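# Insert the peg fully into the block's hole in the box

## Task

Push the peg completely into the hole of the block that sits on the floor of the open box.

## Robot and tools

Robot: two 6-joint arms, left_arm and right_arm, each with a two-finger gripper. Each base sits on a plate, and both plates hang on one metal frame behind the arms. A 'too close' message treats a plate and its half of the frame as part of that arm. Calibrated base places in the scene frame: left_arm (+0.014, +0.181, +0.187) m, quat_wxyz (+0.999, -0.036, +0.003, -0.023); right_arm (-0.043, -0.183, +0.187) m, quat_wxyz (+0.999, +0.036, +0.002, -0.015). Each base is tilted slightly, so its local up is not exactly +z.

Frames: the scene frame has its origin at table height, midway between the nominal bases, +z up, +x out over the table, and left_arm on the +y side (arm names do not match image sides). Each arm's end_effector_position (metres) and end_effector_quat_wxyz, and its wrist camera pose, are given in that arm's own base frame. Fixed cameras and the table use the scene frame. Printed hand poses can be off by a few centimetres, more at long reach. end_effector_position is the point between the finger pads, about 1 cm short of the fingertips; fingers point along the gripper's +z and open along its y.

Row layout (used by execute_actions and move): one flat list of 14 numbers covering both arms, even if only one moves: left_arm waist, shoulder, elbow, wrist pitch, wrist yaw, wrist roll, opening, then the same seven for right_arm. Joint numbers are absolute target angles in radians, matching what Joint positions prints. Stated ranges: waist -2.618 to 3.054, shoulder 0.000 to 3.142, elbow 0.000 to 3.142, wrist pitch -1.571 to 1.571, wrist yaw -1.571 to 1.571, wrist roll -2.094 to 2.094. Real ends may differ by up to 0.059 rad; a target more than 0.059 past a stated end (and beyond the current angle) is refused, and one past the real end is clipped there, reported as 'joint sent to its limit'. Opening is an absolute command from -1 (closed) to +1 (fully open).

execute_actions(actions, cameras): actions is a list of up to 15 actions; each action is a table of up to 15 rows, each row one control step of 1/30 s; a short table repeats its last row to fill 15 steps. Per step each joint target is kept within 0.339 rad (waist, shoulder, elbow) or 2.2 rad (wrist joints) of the measured angle, and a row that would jump a gripper over 200 mm is scaled back. An empty actions list just reports state and images. cameras: names to image, ["all"], [] for none; omitted means all for an empty list, otherwise none. Names: cam_head_left, cam_head_right, cam_left_wrist, cam_right_wrist (each 672x504).

move(target, speed, blend, opening_speed, blocking, cameras): target is one 14-number row or a list of up to 15 rows, all absolute joint angles plus openings. All joints interpolate together, so the hand traces a curve; no obstacle avoidance. speed is rad/s for the joint with the longest way (0.01 to 12.57, default 0.5), one value or one per target. blend (rad) rounds corners of a list. opening_speed (0.2 or more, per second on the -1..+1 scale) ramps the fingers. Opening changes in later targets apply after arrival and rest. blocking=false returns after about 0.5 s while the motion continues; a new move replaces it. The result adds a 'move:' line: done, off_target (resting more than 0.035 rad from target), moving, held, or fault; limits=held if steps were withheld. Neither done nor off_target proves contact or its absence.

wait(seconds 0 to 10, cameras): lets time pass while arms hold their last command. stop(cameras): brakes a running move; needs room. zoom_image(camera, region [x0, y0, x1, y1] pixels, top-left origin, max 504x504) enlarges part of that camera's latest image. read_manual(section="licences") returns licence text only. finished_scene(scene) ends the scene irreversibly; the peg must stay inserted without the robot holding it.

Result lines: Joint positions / Joint velocities per arm in joint order, each block ending with finger opening in metres (0.093 open) and its rate; 'within noise' means velocities are negligible. Joint targets shows what joints are being driven toward now; resend these to hold still. Tool commands shows current gripper commands; to leave a gripper alone resend its present number (0 is a real command). grip_measured: +1 open, -1 closed; pads meet near -0.94, and each millimetre of object width adds about 0.0208. For a firm hold on a rigid flat object send at least 0.24 below the width reading; keep sending it; release with a number well above it. Grip force is roughly 50-65 N per pad. Joint torques list drive output per joint (gravity included), positive toward larger angles; joints 1-3 wrap at ±28 N m. 'joint command not followed' means the clearance check altered targets. Action results also list joint positions at some steps.

Cautions: friction and weight can leave joints short, and tiny turns may not happen. Fast moves and targets deep past contact hit and press hard; approach slowly. Never let the grippers or arms collide or a gripper close on the other's fingers; that can end the scene. Do not drop the peg, release it while moving, or let anything fall off the table. Loose objects may get bumped occasionally. Holding loads or staying stretched heats motors: MOTOR HOT at 75 °C, a fold-and-idle fault at 90 °C, collapse at 100 °C. Thinking time lets the simulation run on.

Each tool is called after "Call:" in YAML: its name, and indented under it one key for each argument.

## Session

Call:
execute_actions:
  actions: []

Scene clock: 0.00 s.
left_arm: end_effector_position=(+0.3904, +0.0034, +0.0750) grip_measured=+1.000 end_effector_quat_wxyz=(+0.533, -0.034, +0.845, +0.014) | right_arm: end_effector_position=(+0.3826, -0.0317, +0.0874) grip_measured=+1.000 end_effector_quat_wxyz=(+0.563, +0.077, +0.822, -0.048)
Joint positions: left_arm=[-0.028 1.554 0.413 0.692 -0.086 -0.054 0.093] | right_arm=[-0.016 1.525 0.358 0.792 0.152 0.068 0.093]
Joint velocities: within noise
Joint torques (N m): no reading
Heat: left arm: 32 °C; right arm: 30 °C.
Joint targets: left_arm=[-0.028 1.547 0.422 0.695 -0.086 -0.054] | right_arm=[-0.016 1.516 0.368 0.802 0.152 0.068]
Tool commands: left_gripper/opening=+1.0 right_gripper/opening=+1.0

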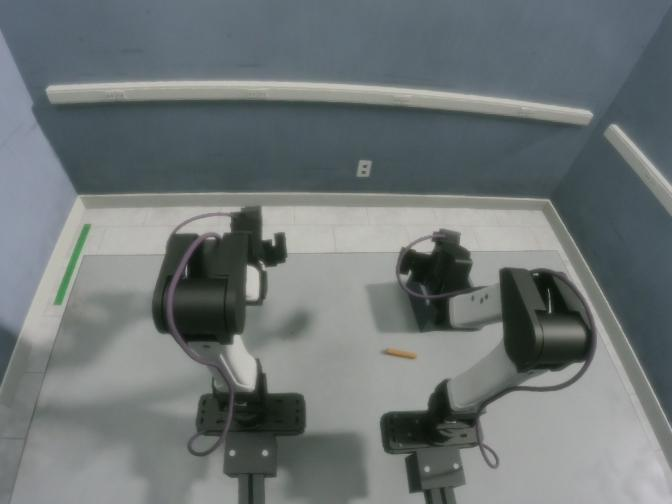

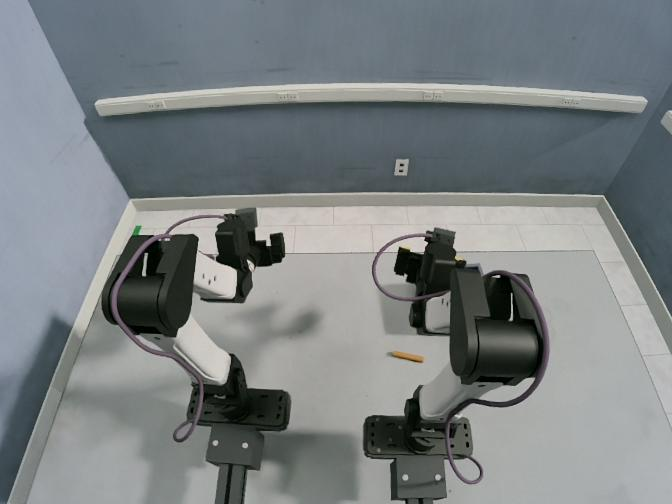

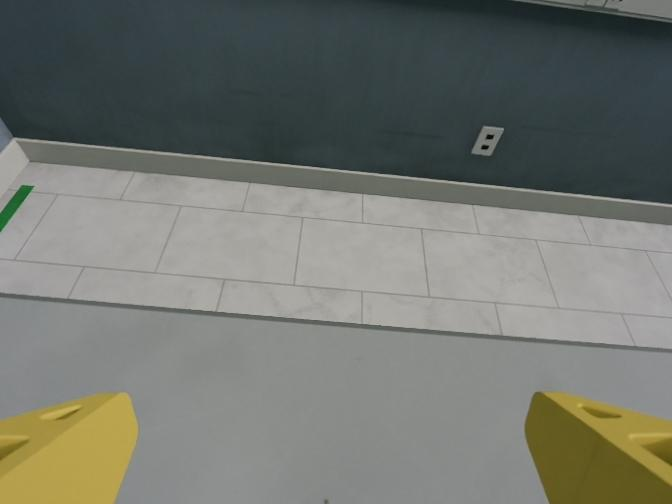

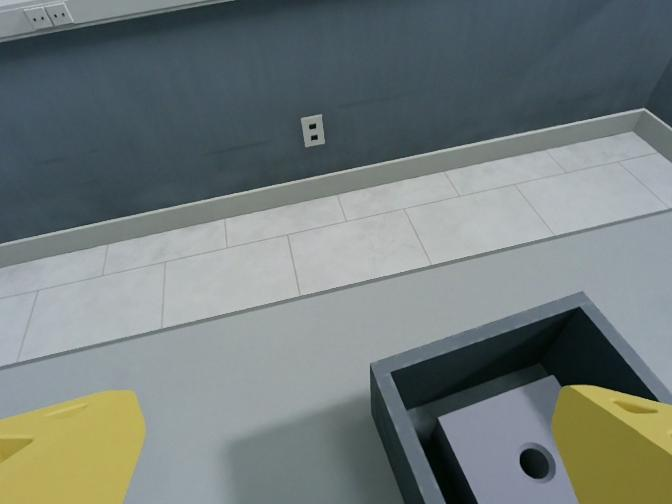

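Call:
move:
  target: [-0.028,1.554,0.413,0.692,-0.086,-0.054,1,0,1.812,0.898,-0.657,0.072,0,1]
  speed: 0.8
  cameras: ["all"]

Scene clock: 36.33 s.
left_arm: end_effector_position=(+0.3904, +0.0034, +0.0750) grip_measured=+1.000 end_effector_quat_wxyz=(+0.533, -0.034, +0.845, +0.014) | right_arm: end_effector_position=(+0.2709, -0.0159, -0.0321) grip_measured=+1.000 end_effector_quat_wxyz=(-0.006, +0.010, +0.999, -0.041)
Joint positions: left_arm=[-0.028 1.554 0.413 0.692 -0.086 -0.054 0.093] | right_arm=[-0.008 1.799 0.867 -0.651 0.081 0.012 0.093]
Joint torques (N m): left_arm=[-0.01 -4.03 5.22 2.17 0 -0.04] | right_arm=[1.48 -5.64 8.68 0.07 -0.04 -0.09]
Heat: left arm: 33 °C; right arm: 32 °C.
Joint targets: left_arm=[-0.028 1.554 0.413 0.692 -0.086 -0.054] | right_arm=[0.000 1.812 0.898 -0.657 0.072 0.000]
move: done

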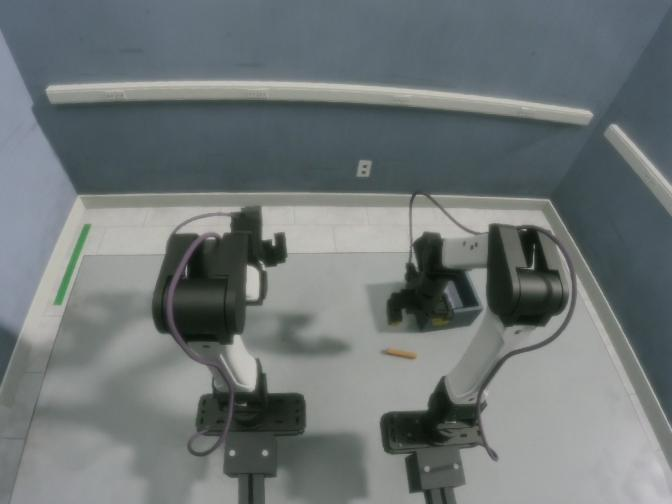

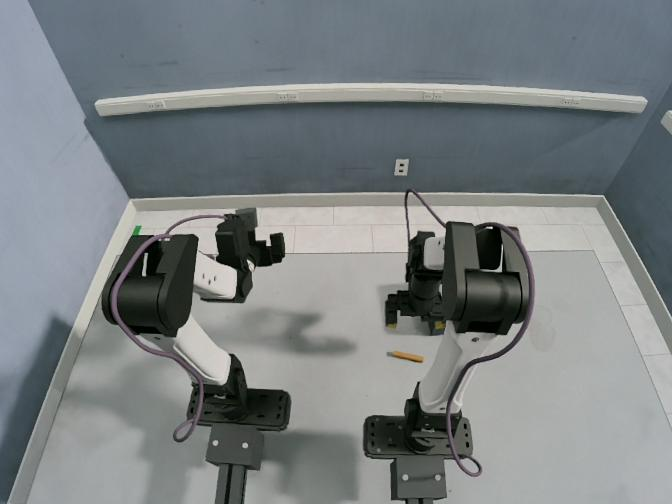

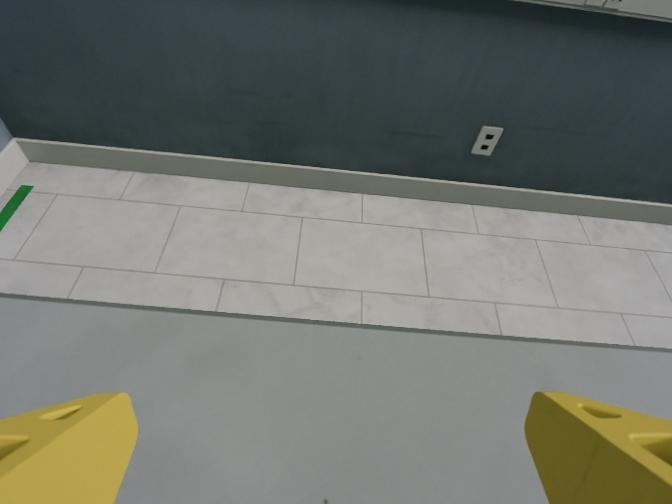

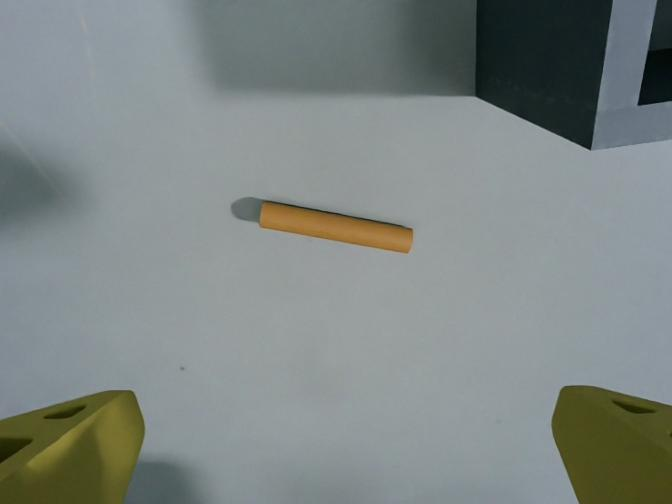

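Call:
move:
  target: [-0.028,1.554,0.413,0.692,-0.086,-0.054,1,-0.3,1.946,1.224,-0.849,0.072,-0.3,1]
  speed: 0.8
  cameras: ["all"]

Scene clock: 77.03 s.
left_arm: end_effector_position=(+0.3904, +0.0034, +0.0750) grip_measured=+1.000 end_effector_quat_wxyz=(+0.533, -0.034, +0.845, +0.014) | right_arm: end_effector_position=(+0.3149, -0.1109, -0.0013) grip_measured=+1.000 end_effector_quat_wxyz=(-0.014, +0.006, +0.999, -0.035)
Joint positions: left_arm=[-0.028 1.554 0.413 0.692 -0.086 -0.054 0.093] | right_arm=[-0.3 1.932 1.197 -0.842 0.076 -0.288 0.093]
Joint torques (N m): left_arm=[-0.02 -3.97 5.16 2.17 -0.01 -0.05] | right_arm=[0.77 -7.36 8.87 0.06 0.04 -0.11]
Heat: left arm: 33 °C; right arm: 33 °C.
Joint targets: left_arm=[-0.028 1.554 0.413 0.692 -0.086 -0.054] | right_arm=[-0.300 1.946 1.224 -0.849 0.072 -0.300]
move: done

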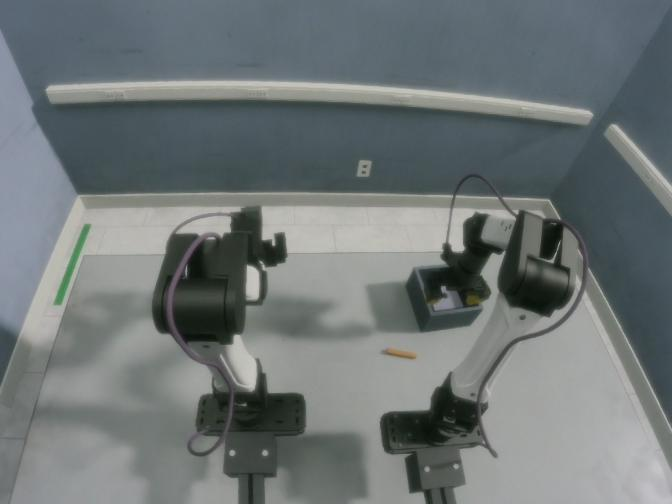

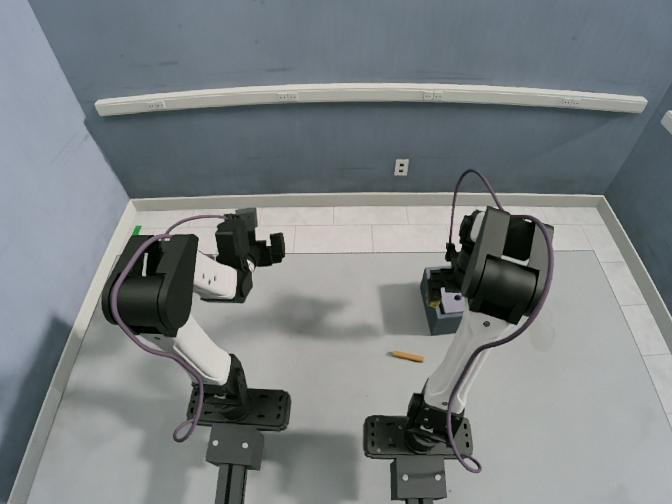

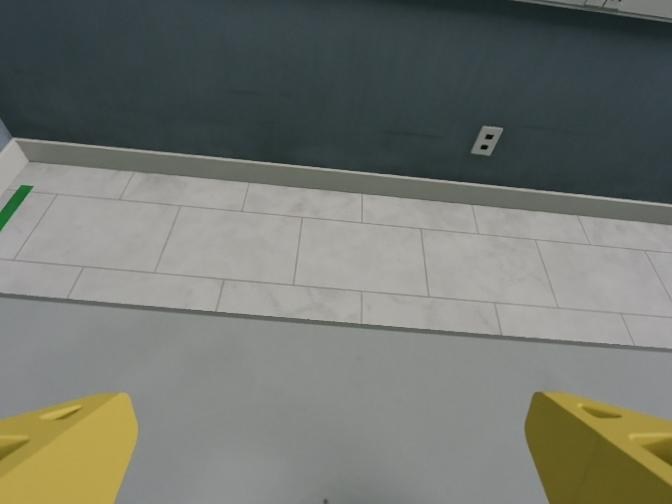

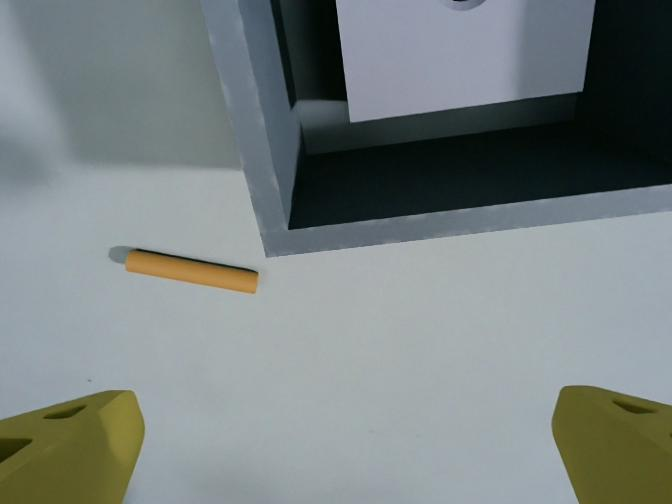

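Call:
move:
  target: [-0.028,1.554,0.413,0.692,-0.086,-0.054,1,-0.3,2.180,1.79,-1.181,0.072,-0.3,1]
  speed: 0.8
  cameras: ["cam_right_wrist","cam_head_left"]

Scene clock: 85.97 s.
left_arm: end_effector_position=(+0.3904, +0.0034, +0.0750) grip_measured=+1.000 end_effector_quat_wxyz=(+0.533, -0.034, +0.845, +0.014) | right_arm: end_effector_position=(+0.3918, -0.1347, +0.0488) grip_measured=+1.000 end_effector_quat_wxyz=(-0.015, +0.006, +0.999, -0.035)
Joint positions: left_arm=[-0.028 1.554 0.413 0.692 -0.086 -0.054 0.093] | right_arm=[-0.3 2.164 1.757 -1.173 0.076 -0.289 0.093]
Joint torques (N m): left_arm=[-0.01 -4.07 5.19 2.17 -0.01 -0.05] | right_arm=[0.83 -9.7 10.21 0.02 0.03 -0.07]
Heat: left arm: 33 °C; right arm: 34 °C.
Joint targets: left_arm=[-0.028 1.554 0.413 0.692 -0.086 -0.054] | right_arm=[-0.300 2.180 1.790 -1.181 0.072 -0.300]
move: done
Images, in order (width x height): cam_head_left 672x504, cam_right_wrist 672x504.

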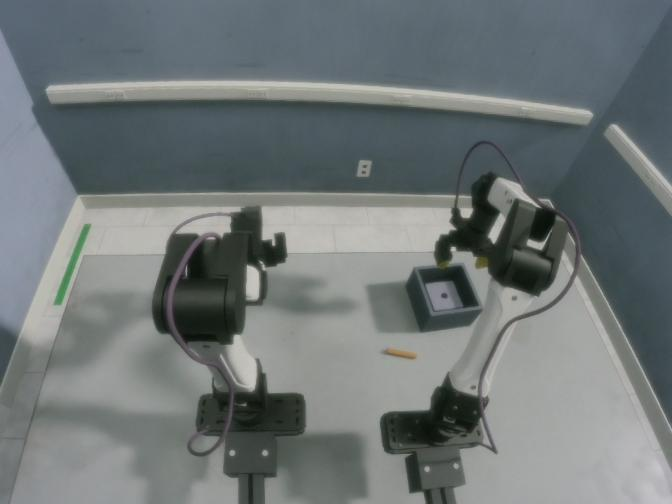

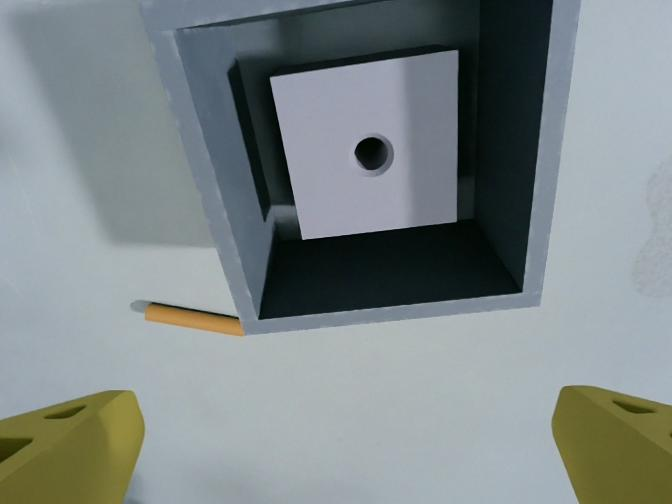

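Call:
move:
  target: [-0.028,1.554,0.413,0.692,-0.086,-0.054,1,0.259,2.229,0.915,-0.465,0.447,-1.079,1]
  speed: 0.7
  cameras: ["cam_right_wrist","cam_head_left","cam_head_right"]

Scene clock: 164.73 s.
left_arm: end_effector_position=(+0.3904, +0.0034, +0.0750) grip_measured=+1.000 end_effector_quat_wxyz=(+0.533, -0.034, +0.845, +0.014) | right_arm: end_effector_position=(+0.2660, -0.0043, -0.1178) grip_measured=+1.000 end_effector_quat_wxyz=(-0.179, -0.615, +0.751, -0.160)
Joint positions: left_arm=[-0.028 1.554 0.413 0.692 -0.086 -0.054 0.093] | right_arm=[0.258 2.221 0.92 -0.478 0.442 -1.067 0.093]
Joint torques (N m): left_arm=[0.01 -4.03 5.14 2.17 -0.01 -0.06] | right_arm=[0.76 -7.47 3.04 -0.11 0.27 -0.09]
Heat: left arm: 35 °C; right arm: 40 °C.
Joint targets: left_arm=[-0.028 1.554 0.413 0.692 -0.086 -0.054] | right_arm=[0.259 2.229 0.915 -0.465 0.447 -1.079]
move: done
Images, in order (width x height): cam_head_left 672x504, cam_head_right 672x504, cam_right_wrist 672x504.

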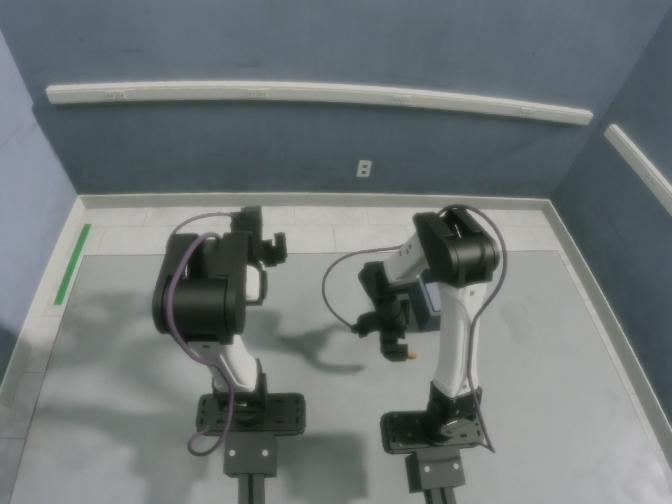

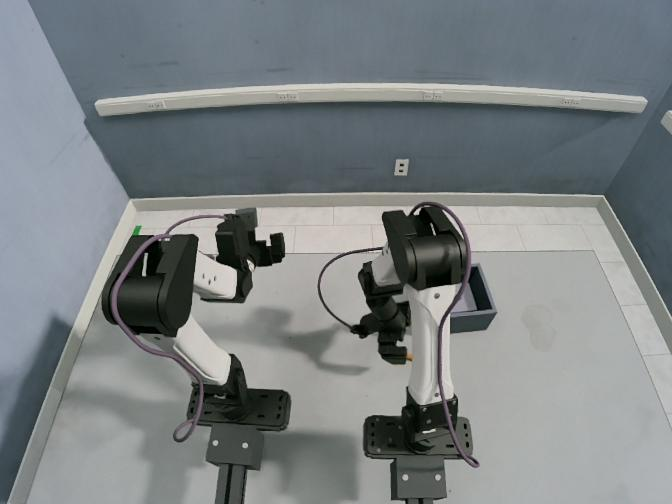

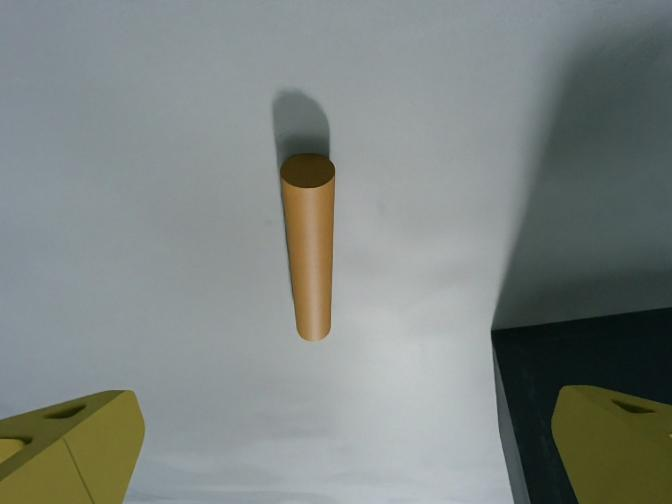

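Call:
move:
  target: [-0.028,1.554,0.413,0.692,-0.086,-0.054,1,0.274,2.387,0.907,-0.306,0.444,-1.092,1]
  speed: 0.3
  cameras: ["cam_right_wrist"]

Scene clock: 180.60 s.
left_arm: end_effector_position=(+0.3904, +0.0034, +0.0750) grip_measured=+1.000 end_effector_quat_wxyz=(+0.533, -0.034, +0.845, +0.014) | right_arm: end_effector_position=(+0.2604, -0.0038, -0.1616) grip_measured=+1.000 end_effector_quat_wxyz=(-0.180, -0.623, +0.744, -0.160)
Joint positions: left_arm=[-0.028 1.554 0.413 0.692 -0.086 -0.054 0.093] | right_arm=[0.266 2.376 0.916 -0.32 0.443 -1.08 0.093]
Joint torques (N m): left_arm=[-0.03 -4.03 5.16 2.16 -0.01 -0.05] | right_arm=[1.43 -7.41 1.65 -0.07 0.24 -0.08]
Heat: left arm: 35 °C; right arm: 38 °C.
Joint targets: left_arm=[-0.028 1.554 0.413 0.692 -0.086 -0.054] | right_arm=[0.274 2.387 0.907 -0.306 0.444 -1.092]
move: done
Images, in order (width x height): cam_right_wrist 672x504.

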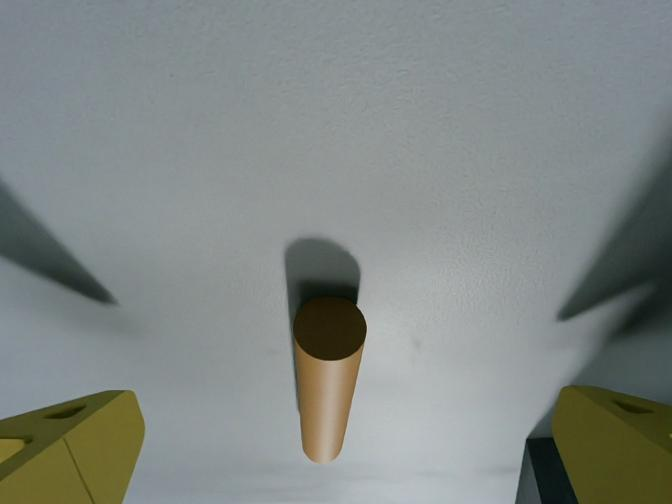

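Call:
move:
  target: [-0.028,1.554,0.413,0.692,-0.086,-0.054,1,0.284,2.433,0.912,-0.266,0.444,-1.097,1]
  speed: 0.15
  cameras: ["cam_right_wrist"]

Call:
move:
  target: [-0.028,1.554,0.413,0.692,-0.086,-0.054,1,0.284,2.433,0.912,-0.266,0.444,-1.097,-0.55]
  opening_speed: 1.5
  cameras: ["cam_right_wrist"]

Scene clock: 189.53 s.
left_arm: end_effector_position=(+0.3904, +0.0034, +0.0750) grip_measured=+1.000 end_effector_quat_wxyz=(+0.533, -0.034, +0.845, +0.014) | right_arm: end_effector_position=(+0.2564, -0.0027, -0.1721) grip_measured=+1.000 end_effector_quat_wxyz=(-0.184, -0.628, +0.739, -0.161)
Joint positions: left_arm=[-0.028 1.554 0.413 0.692 -0.086 -0.054 0.093] | right_arm=[0.277 2.416 0.916 -0.288 0.446 -1.084 0.093]
Joint torques (N m): left_arm=[0.03 -4.03 5.19 2.16 0 -0.04] | right_arm=[1.25 -6.93 1.76 -0.04 0.2 -0.1]
Heat: left arm: 35 °C; right arm: 37 °C.
Joint targets: left_arm=[-0.028 1.554 0.413 0.692 -0.086 -0.054] | right_arm=[0.284 2.433 0.912 -0.266 0.444 -1.097]
move: done
Images, in order (width x height): cam_right_wrist 672x504.

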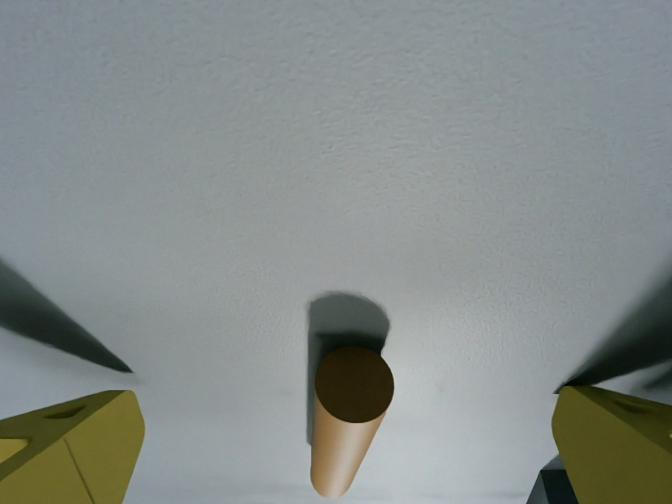

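Scene clock: 190.80 s.
left_arm: end_effector_position=(+0.3904, +0.0034, +0.0750) grip_measured=+1.000 end_effector_quat_wxyz=(+0.533, -0.034, +0.845, +0.014) | right_arm: end_effector_position=(+0.2583, -0.0022, -0.1725) grip_measured=-0.548 end_effector_quat_wxyz=(-0.180, -0.629, +0.739, -0.162)
Joint positions: left_arm=[-0.028 1.554 0.413 0.692 -0.086 -0.054 0.093] | right_arm=[0.277 2.416 0.916 -0.279 0.446 -1.086 0.019]
Joint torques (N m): left_arm=[-0.03 -4.01 5.14 2.15 -0.01 -0.06] | right_arm=[1.36 -6.9 1.87 -0.11 0.17 -0.08]
Heat: left arm: 35 °C; right arm: 37 °C.
Joint targets: left_arm=[-0.028 1.554 0.413 0.692 -0.086 -0.054] | right_arm=[0.284 2.433 0.912 -0.266 0.444 -1.097]
move: done
Images, in order (width x height): cam_right_wrist 672x504.

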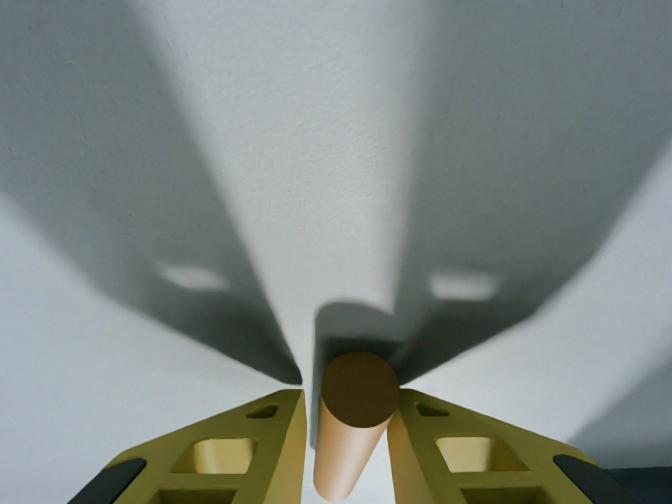

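Call:
move:
  target: [-0.028,1.554,0.413,0.692,-0.086,-0.054,1,0.284,2.433,0.912,-0.266,0.444,-1.097,-0.95]
  opening_speed: 0.3
  cameras: ["cam_right_wrist"]

Scene clock: 197.47 s.
left_arm: end_effector_position=(+0.3904, +0.0034, +0.0750) grip_measured=+1.000 end_effector_quat_wxyz=(+0.533, -0.034, +0.845, +0.014) | right_arm: end_effector_position=(+0.2585, -0.0021, -0.1726) grip_measured=-0.799 end_effector_quat_wxyz=(-0.180, -0.629, +0.739, -0.162)
Joint positions: left_arm=[-0.028 1.554 0.413 0.692 -0.086 -0.054 0.093] | right_arm=[0.277 2.416 0.916 -0.278 0.446 -1.086 0.007]
Joint torques (N m): left_arm=[-0.01 -4.04 5.15 2.16 0 -0.06] | right_arm=[1.42 -7.01 1.84 -0.13 0.18 -0.11]
Heat: left arm: 35 °C; right arm: 37 °C.
Joint targets: left_arm=[-0.028 1.554 0.413 0.692 -0.086 -0.054] | right_arm=[0.284 2.433 0.912 -0.266 0.444 -1.097]
move: done
Images, in order (width x height): cam_right_wrist 672x504.

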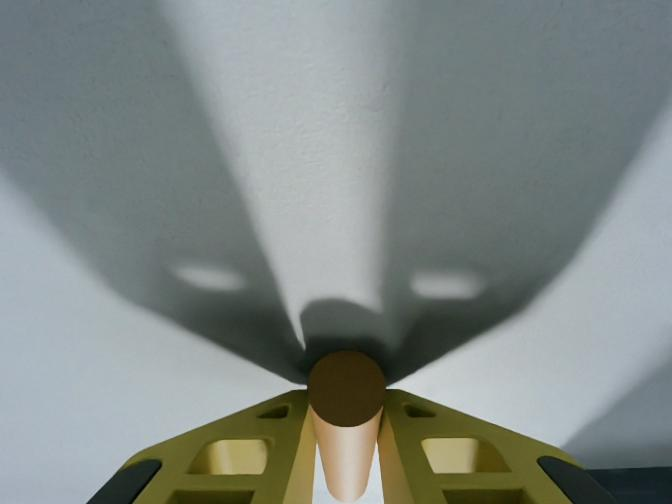

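Call:
move:
  target:
    - [-0.028,1.554,0.413,0.692,-0.086,-0.054,1,0.27,2.229,0.915,-0.465,0.447,-1.079,-0.95]
    - [-0.028,1.554,0.413,0.692,-0.086,-0.054,1,0.259,1.930,0.966,-0.815,0.447,-1.079,-0.95]
    - [-0.028,1.554,0.413,0.692,-0.086,-0.054,1,-0.344,1.782,0.557,0.838,0.025,-0.061,-0.95]
  speed: [0.25,0.5,0.8]
  blend: [0.05,0.05,0]
  cameras: ["cam_right_wrist","cam_head_left","cam_head_right"]

Scene clock: 231.83 s.
left_arm: end_effector_position=(+0.3904, +0.0034, +0.0750) grip_measured=+1.000 end_effector_quat_wxyz=(+0.533, -0.034, +0.845, +0.014) | right_arm: end_effector_position=(+0.4063, -0.1501, +0.0497) grip_measured=-0.811 end_effector_quat_wxyz=(+0.518, +0.120, +0.838, -0.120)
Joint positions: left_arm=[-0.028 1.554 0.413 0.692 -0.086 -0.054 0.093] | right_arm=[-0.346 1.811 0.551 0.811 0.021 -0.075 0.006]
Joint torques (N m): left_arm=[-0.06 -4.03 5.11 2.16 -0.02 -0.05] | right_arm=[0.7 -9.74 6.13 2.16 0.04 0.19]
Heat: left arm: 36 °C; right arm: 37 °C.
Joint targets: left_arm=[-0.028 1.554 0.413 0.692 -0.086 -0.054] | right_arm=[-0.344 1.782 0.557 0.838 0.025 -0.061]
move: done
Images, in order (width x height): cam_head_left 672x504, cam_head_right 672x504, cam_right_wrist 672x504.

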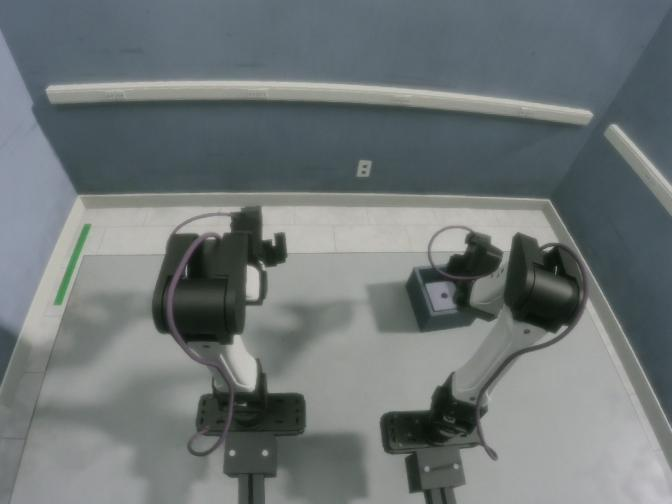

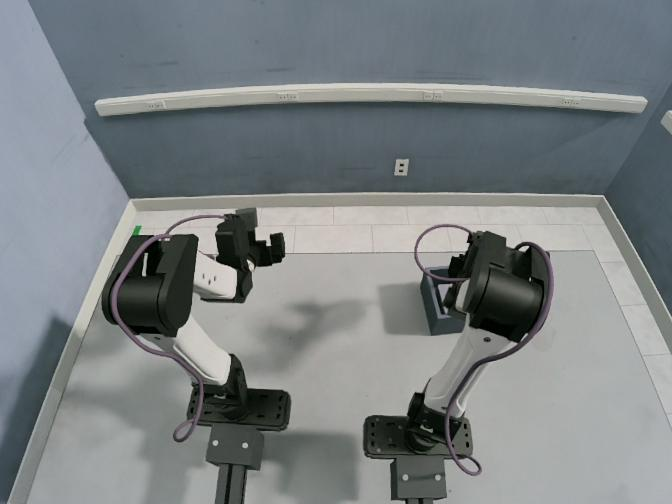

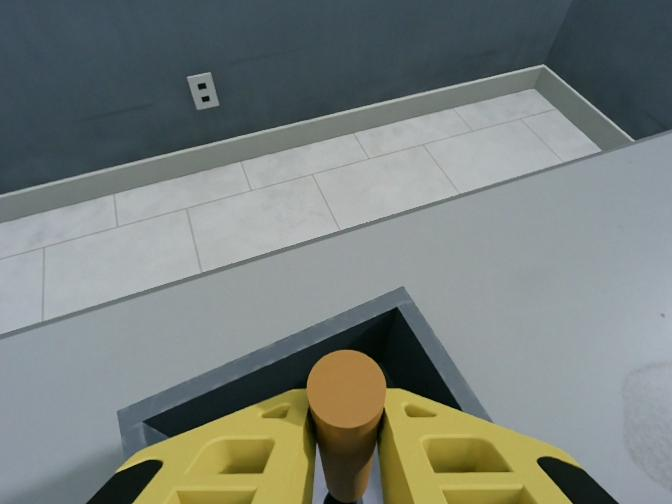

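Call:
zoom_image:
  camera: "cam_right_wrist"
  region: [240, 330, 440, 504]

Call:
zoom_image:
  camera: "cam_head_left"
  region: [380, 210, 540, 350]

Scaled by 2.520.

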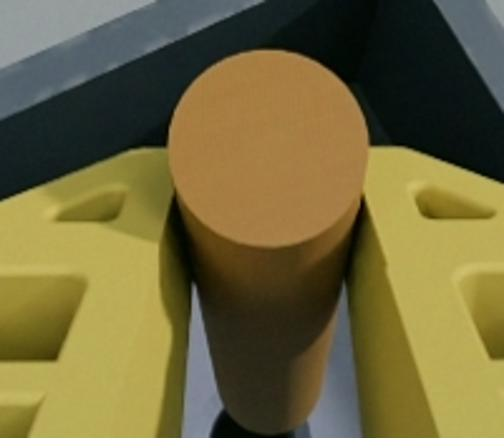

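Scaled by 3.150.

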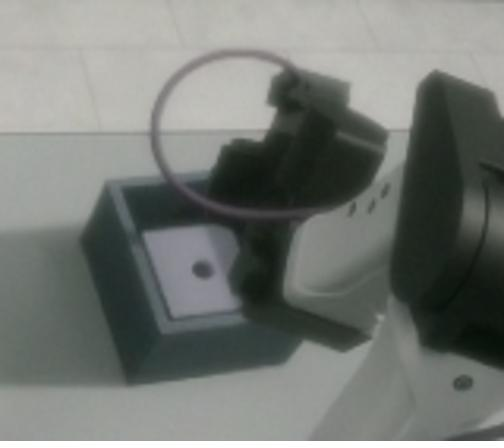

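Call:
move:
  target: [-0.028,1.554,0.413,0.692,-0.086,-0.054,1,-0.342,2.417,0.617,1.471,0.029,-0.05,-0.95]
  speed: 0.3
  cameras: ["cam_right_wrist","cam_head_left"]

Call:
zoom_image:
  camera: "cam_right_wrist"
  region: [240, 330, 440, 504]

Scene clock: 248.37 s.
left_arm: end_effector_position=(+0.3904, +0.0034, +0.0750) grip_measured=+1.000 end_effector_quat_wxyz=(+0.533, -0.034, +0.845, +0.014) | right_arm: end_effector_position=(+0.4189, -0.1553, -0.0417) grip_measured=-0.811 end_effector_quat_wxyz=(+0.561, +0.122, +0.809, -0.127)
Joint positions: left_arm=[-0.028 1.554 0.413 0.692 -0.086 -0.054 0.093] | right_arm=[-0.346 2.396 0.604 1.446 0.025 -0.063 0.006]
Joint torques (N m): left_arm=[0.01 -3.99 5.16 2.17 -0.01 -0.04] | right_arm=[1.03 -6.69 3.77 2.19 0.04 0.22]
Heat: left arm: 36 °C; right arm: 37 °C.
Joint targets: left_arm=[-0.028 1.554 0.413 0.692 -0.086 -0.054] | right_arm=[-0.342 2.417 0.617 1.471 0.029 -0.050]
move: done
Images, in order (width x height): cam_head_left 672x504, cam_right_wrist 672x504.

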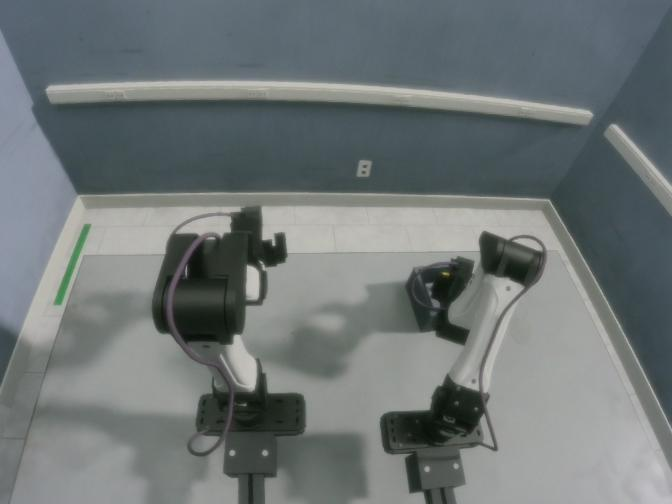

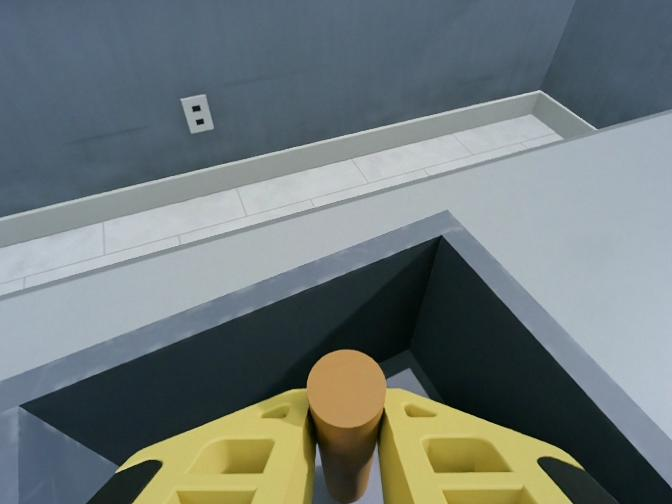

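Scaled by 2.520.

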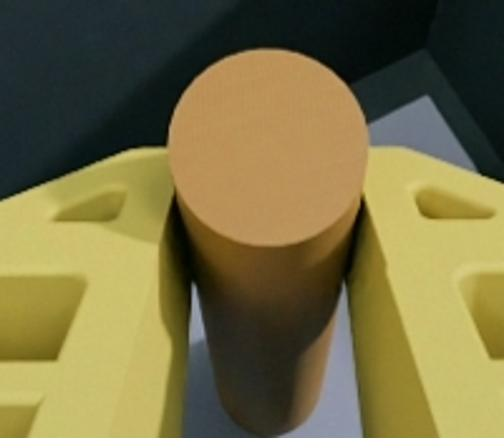

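Call:
move:
  target: [-0.028,1.554,0.413,0.692,-0.086,-0.054,1,-0.340,2.463,0.624,1.469,0.029,-0.05,-0.95]
  speed: 0.3
  cameras: ["cam_right_wrist","cam_head_left"]

Call:
zoom_image:
  camera: "cam_right_wrist"
  region: [240, 330, 440, 504]

Scene clock: 258.47 s.
left_arm: end_effector_position=(+0.3904, +0.0034, +0.0750) grip_measured=+1.000 end_effector_quat_wxyz=(+0.533, -0.034, +0.845, +0.014) | right_arm: end_effector_position=(+0.4234, -0.1569, -0.0426) grip_measured=-0.811 end_effector_quat_wxyz=(+0.566, +0.122, +0.805, -0.127)
Joint positions: left_arm=[-0.028 1.554 0.413 0.692 -0.086 -0.054 0.093] | right_arm=[-0.346 2.416 0.624 1.459 0.025 -0.062 0.006]
Joint torques (N m): left_arm=[0.01 -4.01 5.15 2.18 -0.01 -0.07] | right_arm=[1.32 -4.77 2.29 2.06 0.04 0.19]
Heat: left arm: 36 °C; right arm: 36 °C.
Joint targets: left_arm=[-0.028 1.554 0.413 0.692 -0.086 -0.054] | right_arm=[-0.340 2.463 0.624 1.469 0.029 -0.050]
move: off_target (right_arm); right_arm: the shoulder is farthest, 0.047 rad from its target
Images, in order (width x height): cam_head_left 672x504, cam_right_wrist 672x504.

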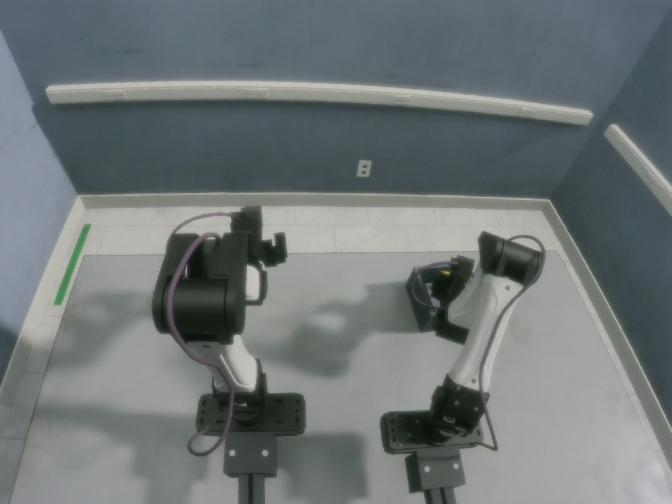

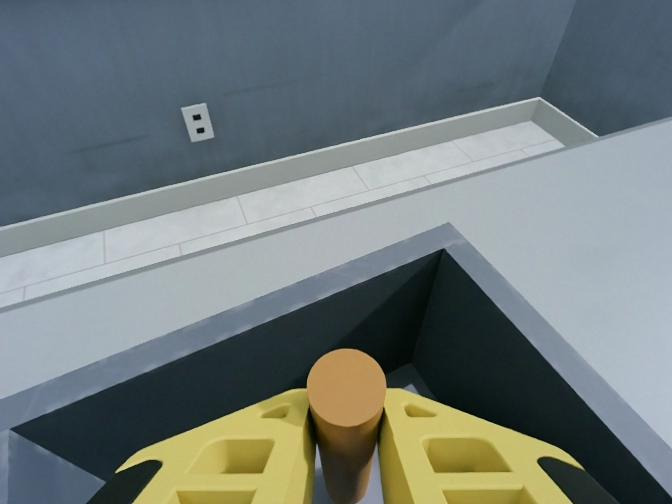

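Scaled by 2.520.

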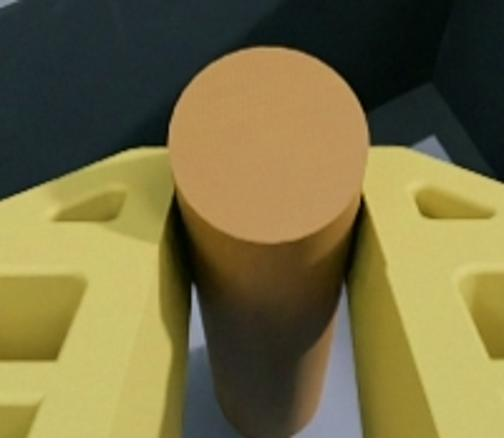

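Call:
move:
  target: [-0.6,2.371,0.75,1.42,0.7,0,1,-0.340,2.37,0.620,1.469,0.029,-0.05,-0.95]
  speed: 0.7
  cameras: ["all"]

Scene clock: 286.90 s.
left_arm: end_effector_position=(+0.3116, -0.3436, +0.0068) grip_measured=+1.000 end_effector_quat_wxyz=(+0.480, +0.416, +0.642, -0.429) | right_arm: end_effector_position=(+0.4239, -0.1571, -0.0412) grip_measured=-0.811 end_effector_quat_wxyz=(+0.566, +0.123, +0.805, -0.127)
Joint positions: left_arm=[-0.6 2.356 0.728 1.403 0.692 -0.011 0.093] | right_arm=[-0.346 2.408 0.624 1.45 0.025 -0.061 0.006]
Joint torques (N m): left_arm=[-0.21 -6.26 4.66 2.26 0.18 0.07] | right_arm=[1.22 -12.05 1.87 2.16 0.04 0.16]
Heat: left arm: 36 °C; right arm: 35 °C.
Joint targets: left_arm=[-0.600 2.371 0.750 1.420 0.700 0.000] | right_arm=[-0.340 2.370 0.620 1.469 0.029 -0.050]
move: off_target (right_arm); right_arm: the shoulder is farthest, 0.038 rad from its target

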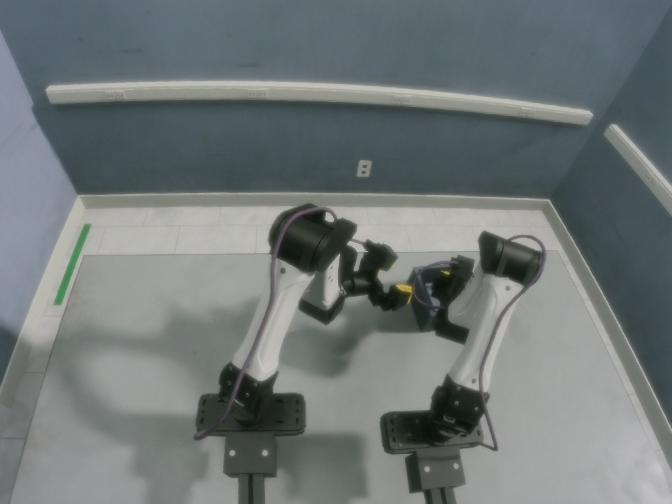

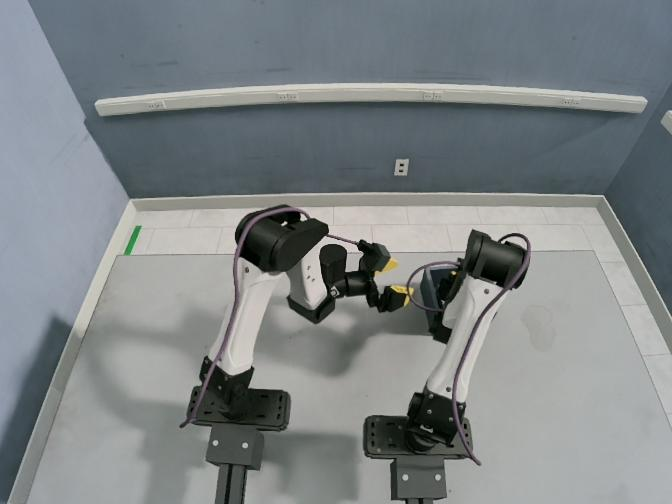

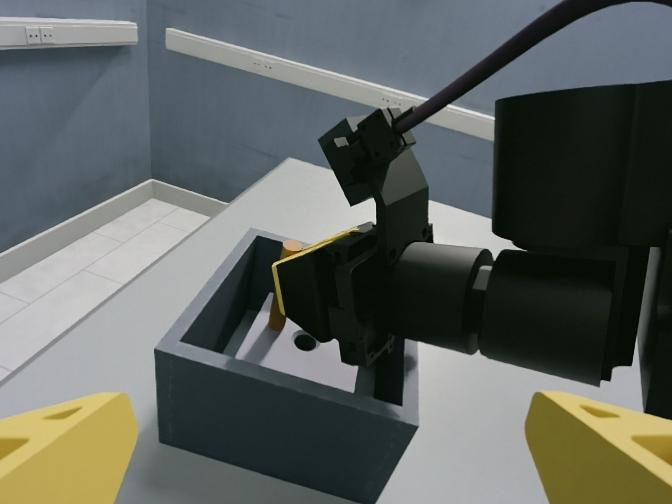

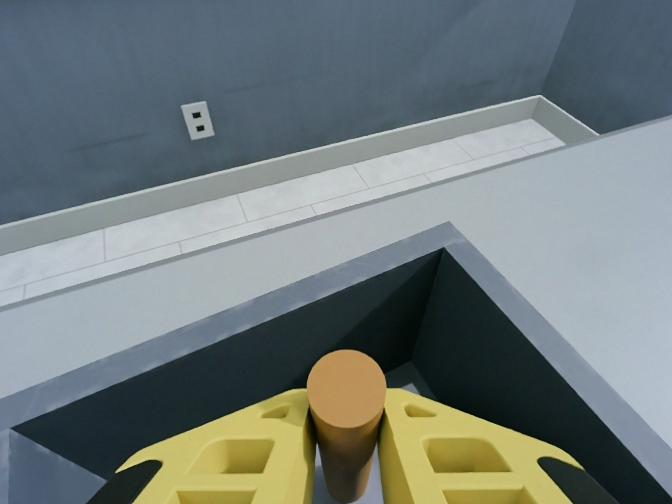

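Call:
zoom_image:
  camera: "cam_left_wrist"
  region: [150, 220, 430, 430]

Scaled by 1.800.

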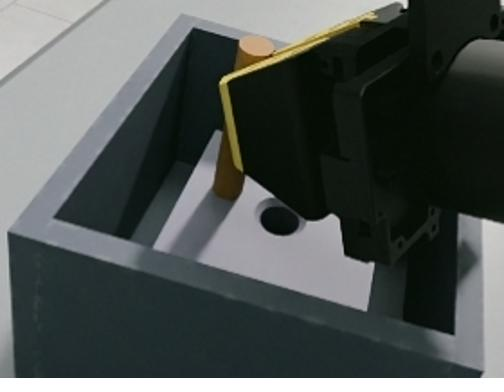

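Call:
move:
  target:
    - [-0.6,2.371,0.75,1.42,0.7,0,1,-0.346,2.25,0.56,1.43,0.029,-0.05,-0.95]
    - [-0.6,2.371,0.75,1.42,0.7,0,1,-0.372,2.225,0.513,1.375,0.029,-0.05,-0.95]
  speed: 0.3
  cameras: ["cam_left_wrist","cam_right_wrist"]

Call:
zoom_image:
  camera: "cam_left_wrist"
  region: [150, 220, 430, 430]

Scene clock: 307.43 s.
left_arm: end_effector_position=(+0.3115, -0.3436, +0.0071) grip_measured=+1.000 end_effector_quat_wxyz=(+0.480, +0.416, +0.642, -0.430) | right_arm: end_effector_position=(+0.4009, -0.1586, -0.0247) grip_measured=-0.811 end_effector_quat_wxyz=(+0.548, +0.133, +0.816, -0.130)
Joint positions: left_arm=[-0.6 2.356 0.728 1.404 0.693 -0.011 0.093] | right_arm=[-0.366 2.269 0.521 1.373 0.027 -0.061 0.006]
Joint torques (N m): left_arm=[-0.16 -6.3 4.6 2.28 0.19 0.07] | right_arm=[0.02 -11.93 1.73 1.96 0.02 0.13]
Heat: left arm: 35 °C; right arm: 37 °C.
Joint targets: left_arm=[-0.600 2.371 0.750 1.420 0.700 0.000] | right_arm=[-0.372 2.225 0.513 1.375 0.029 -0.050]
move: off_target (right_arm); right_arm: the shoulder is farthest, 0.044 rad from its target
Images, in order (width x height): cam_left_wrist 672x504, cam_right_wrist 672x504.

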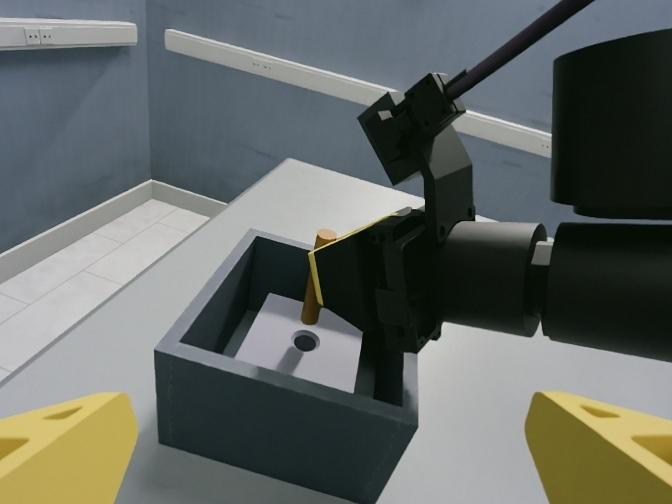

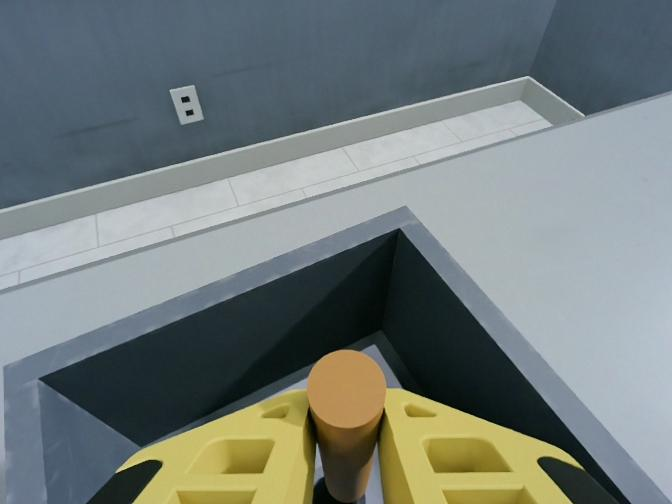

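Scaled by 1.800.

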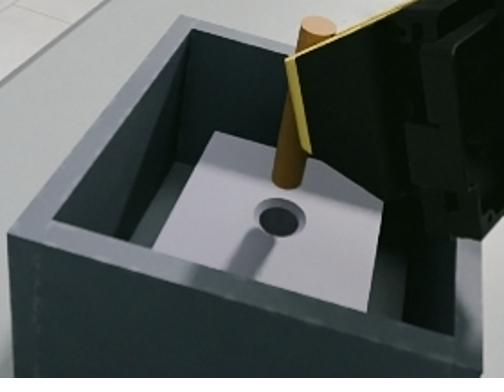

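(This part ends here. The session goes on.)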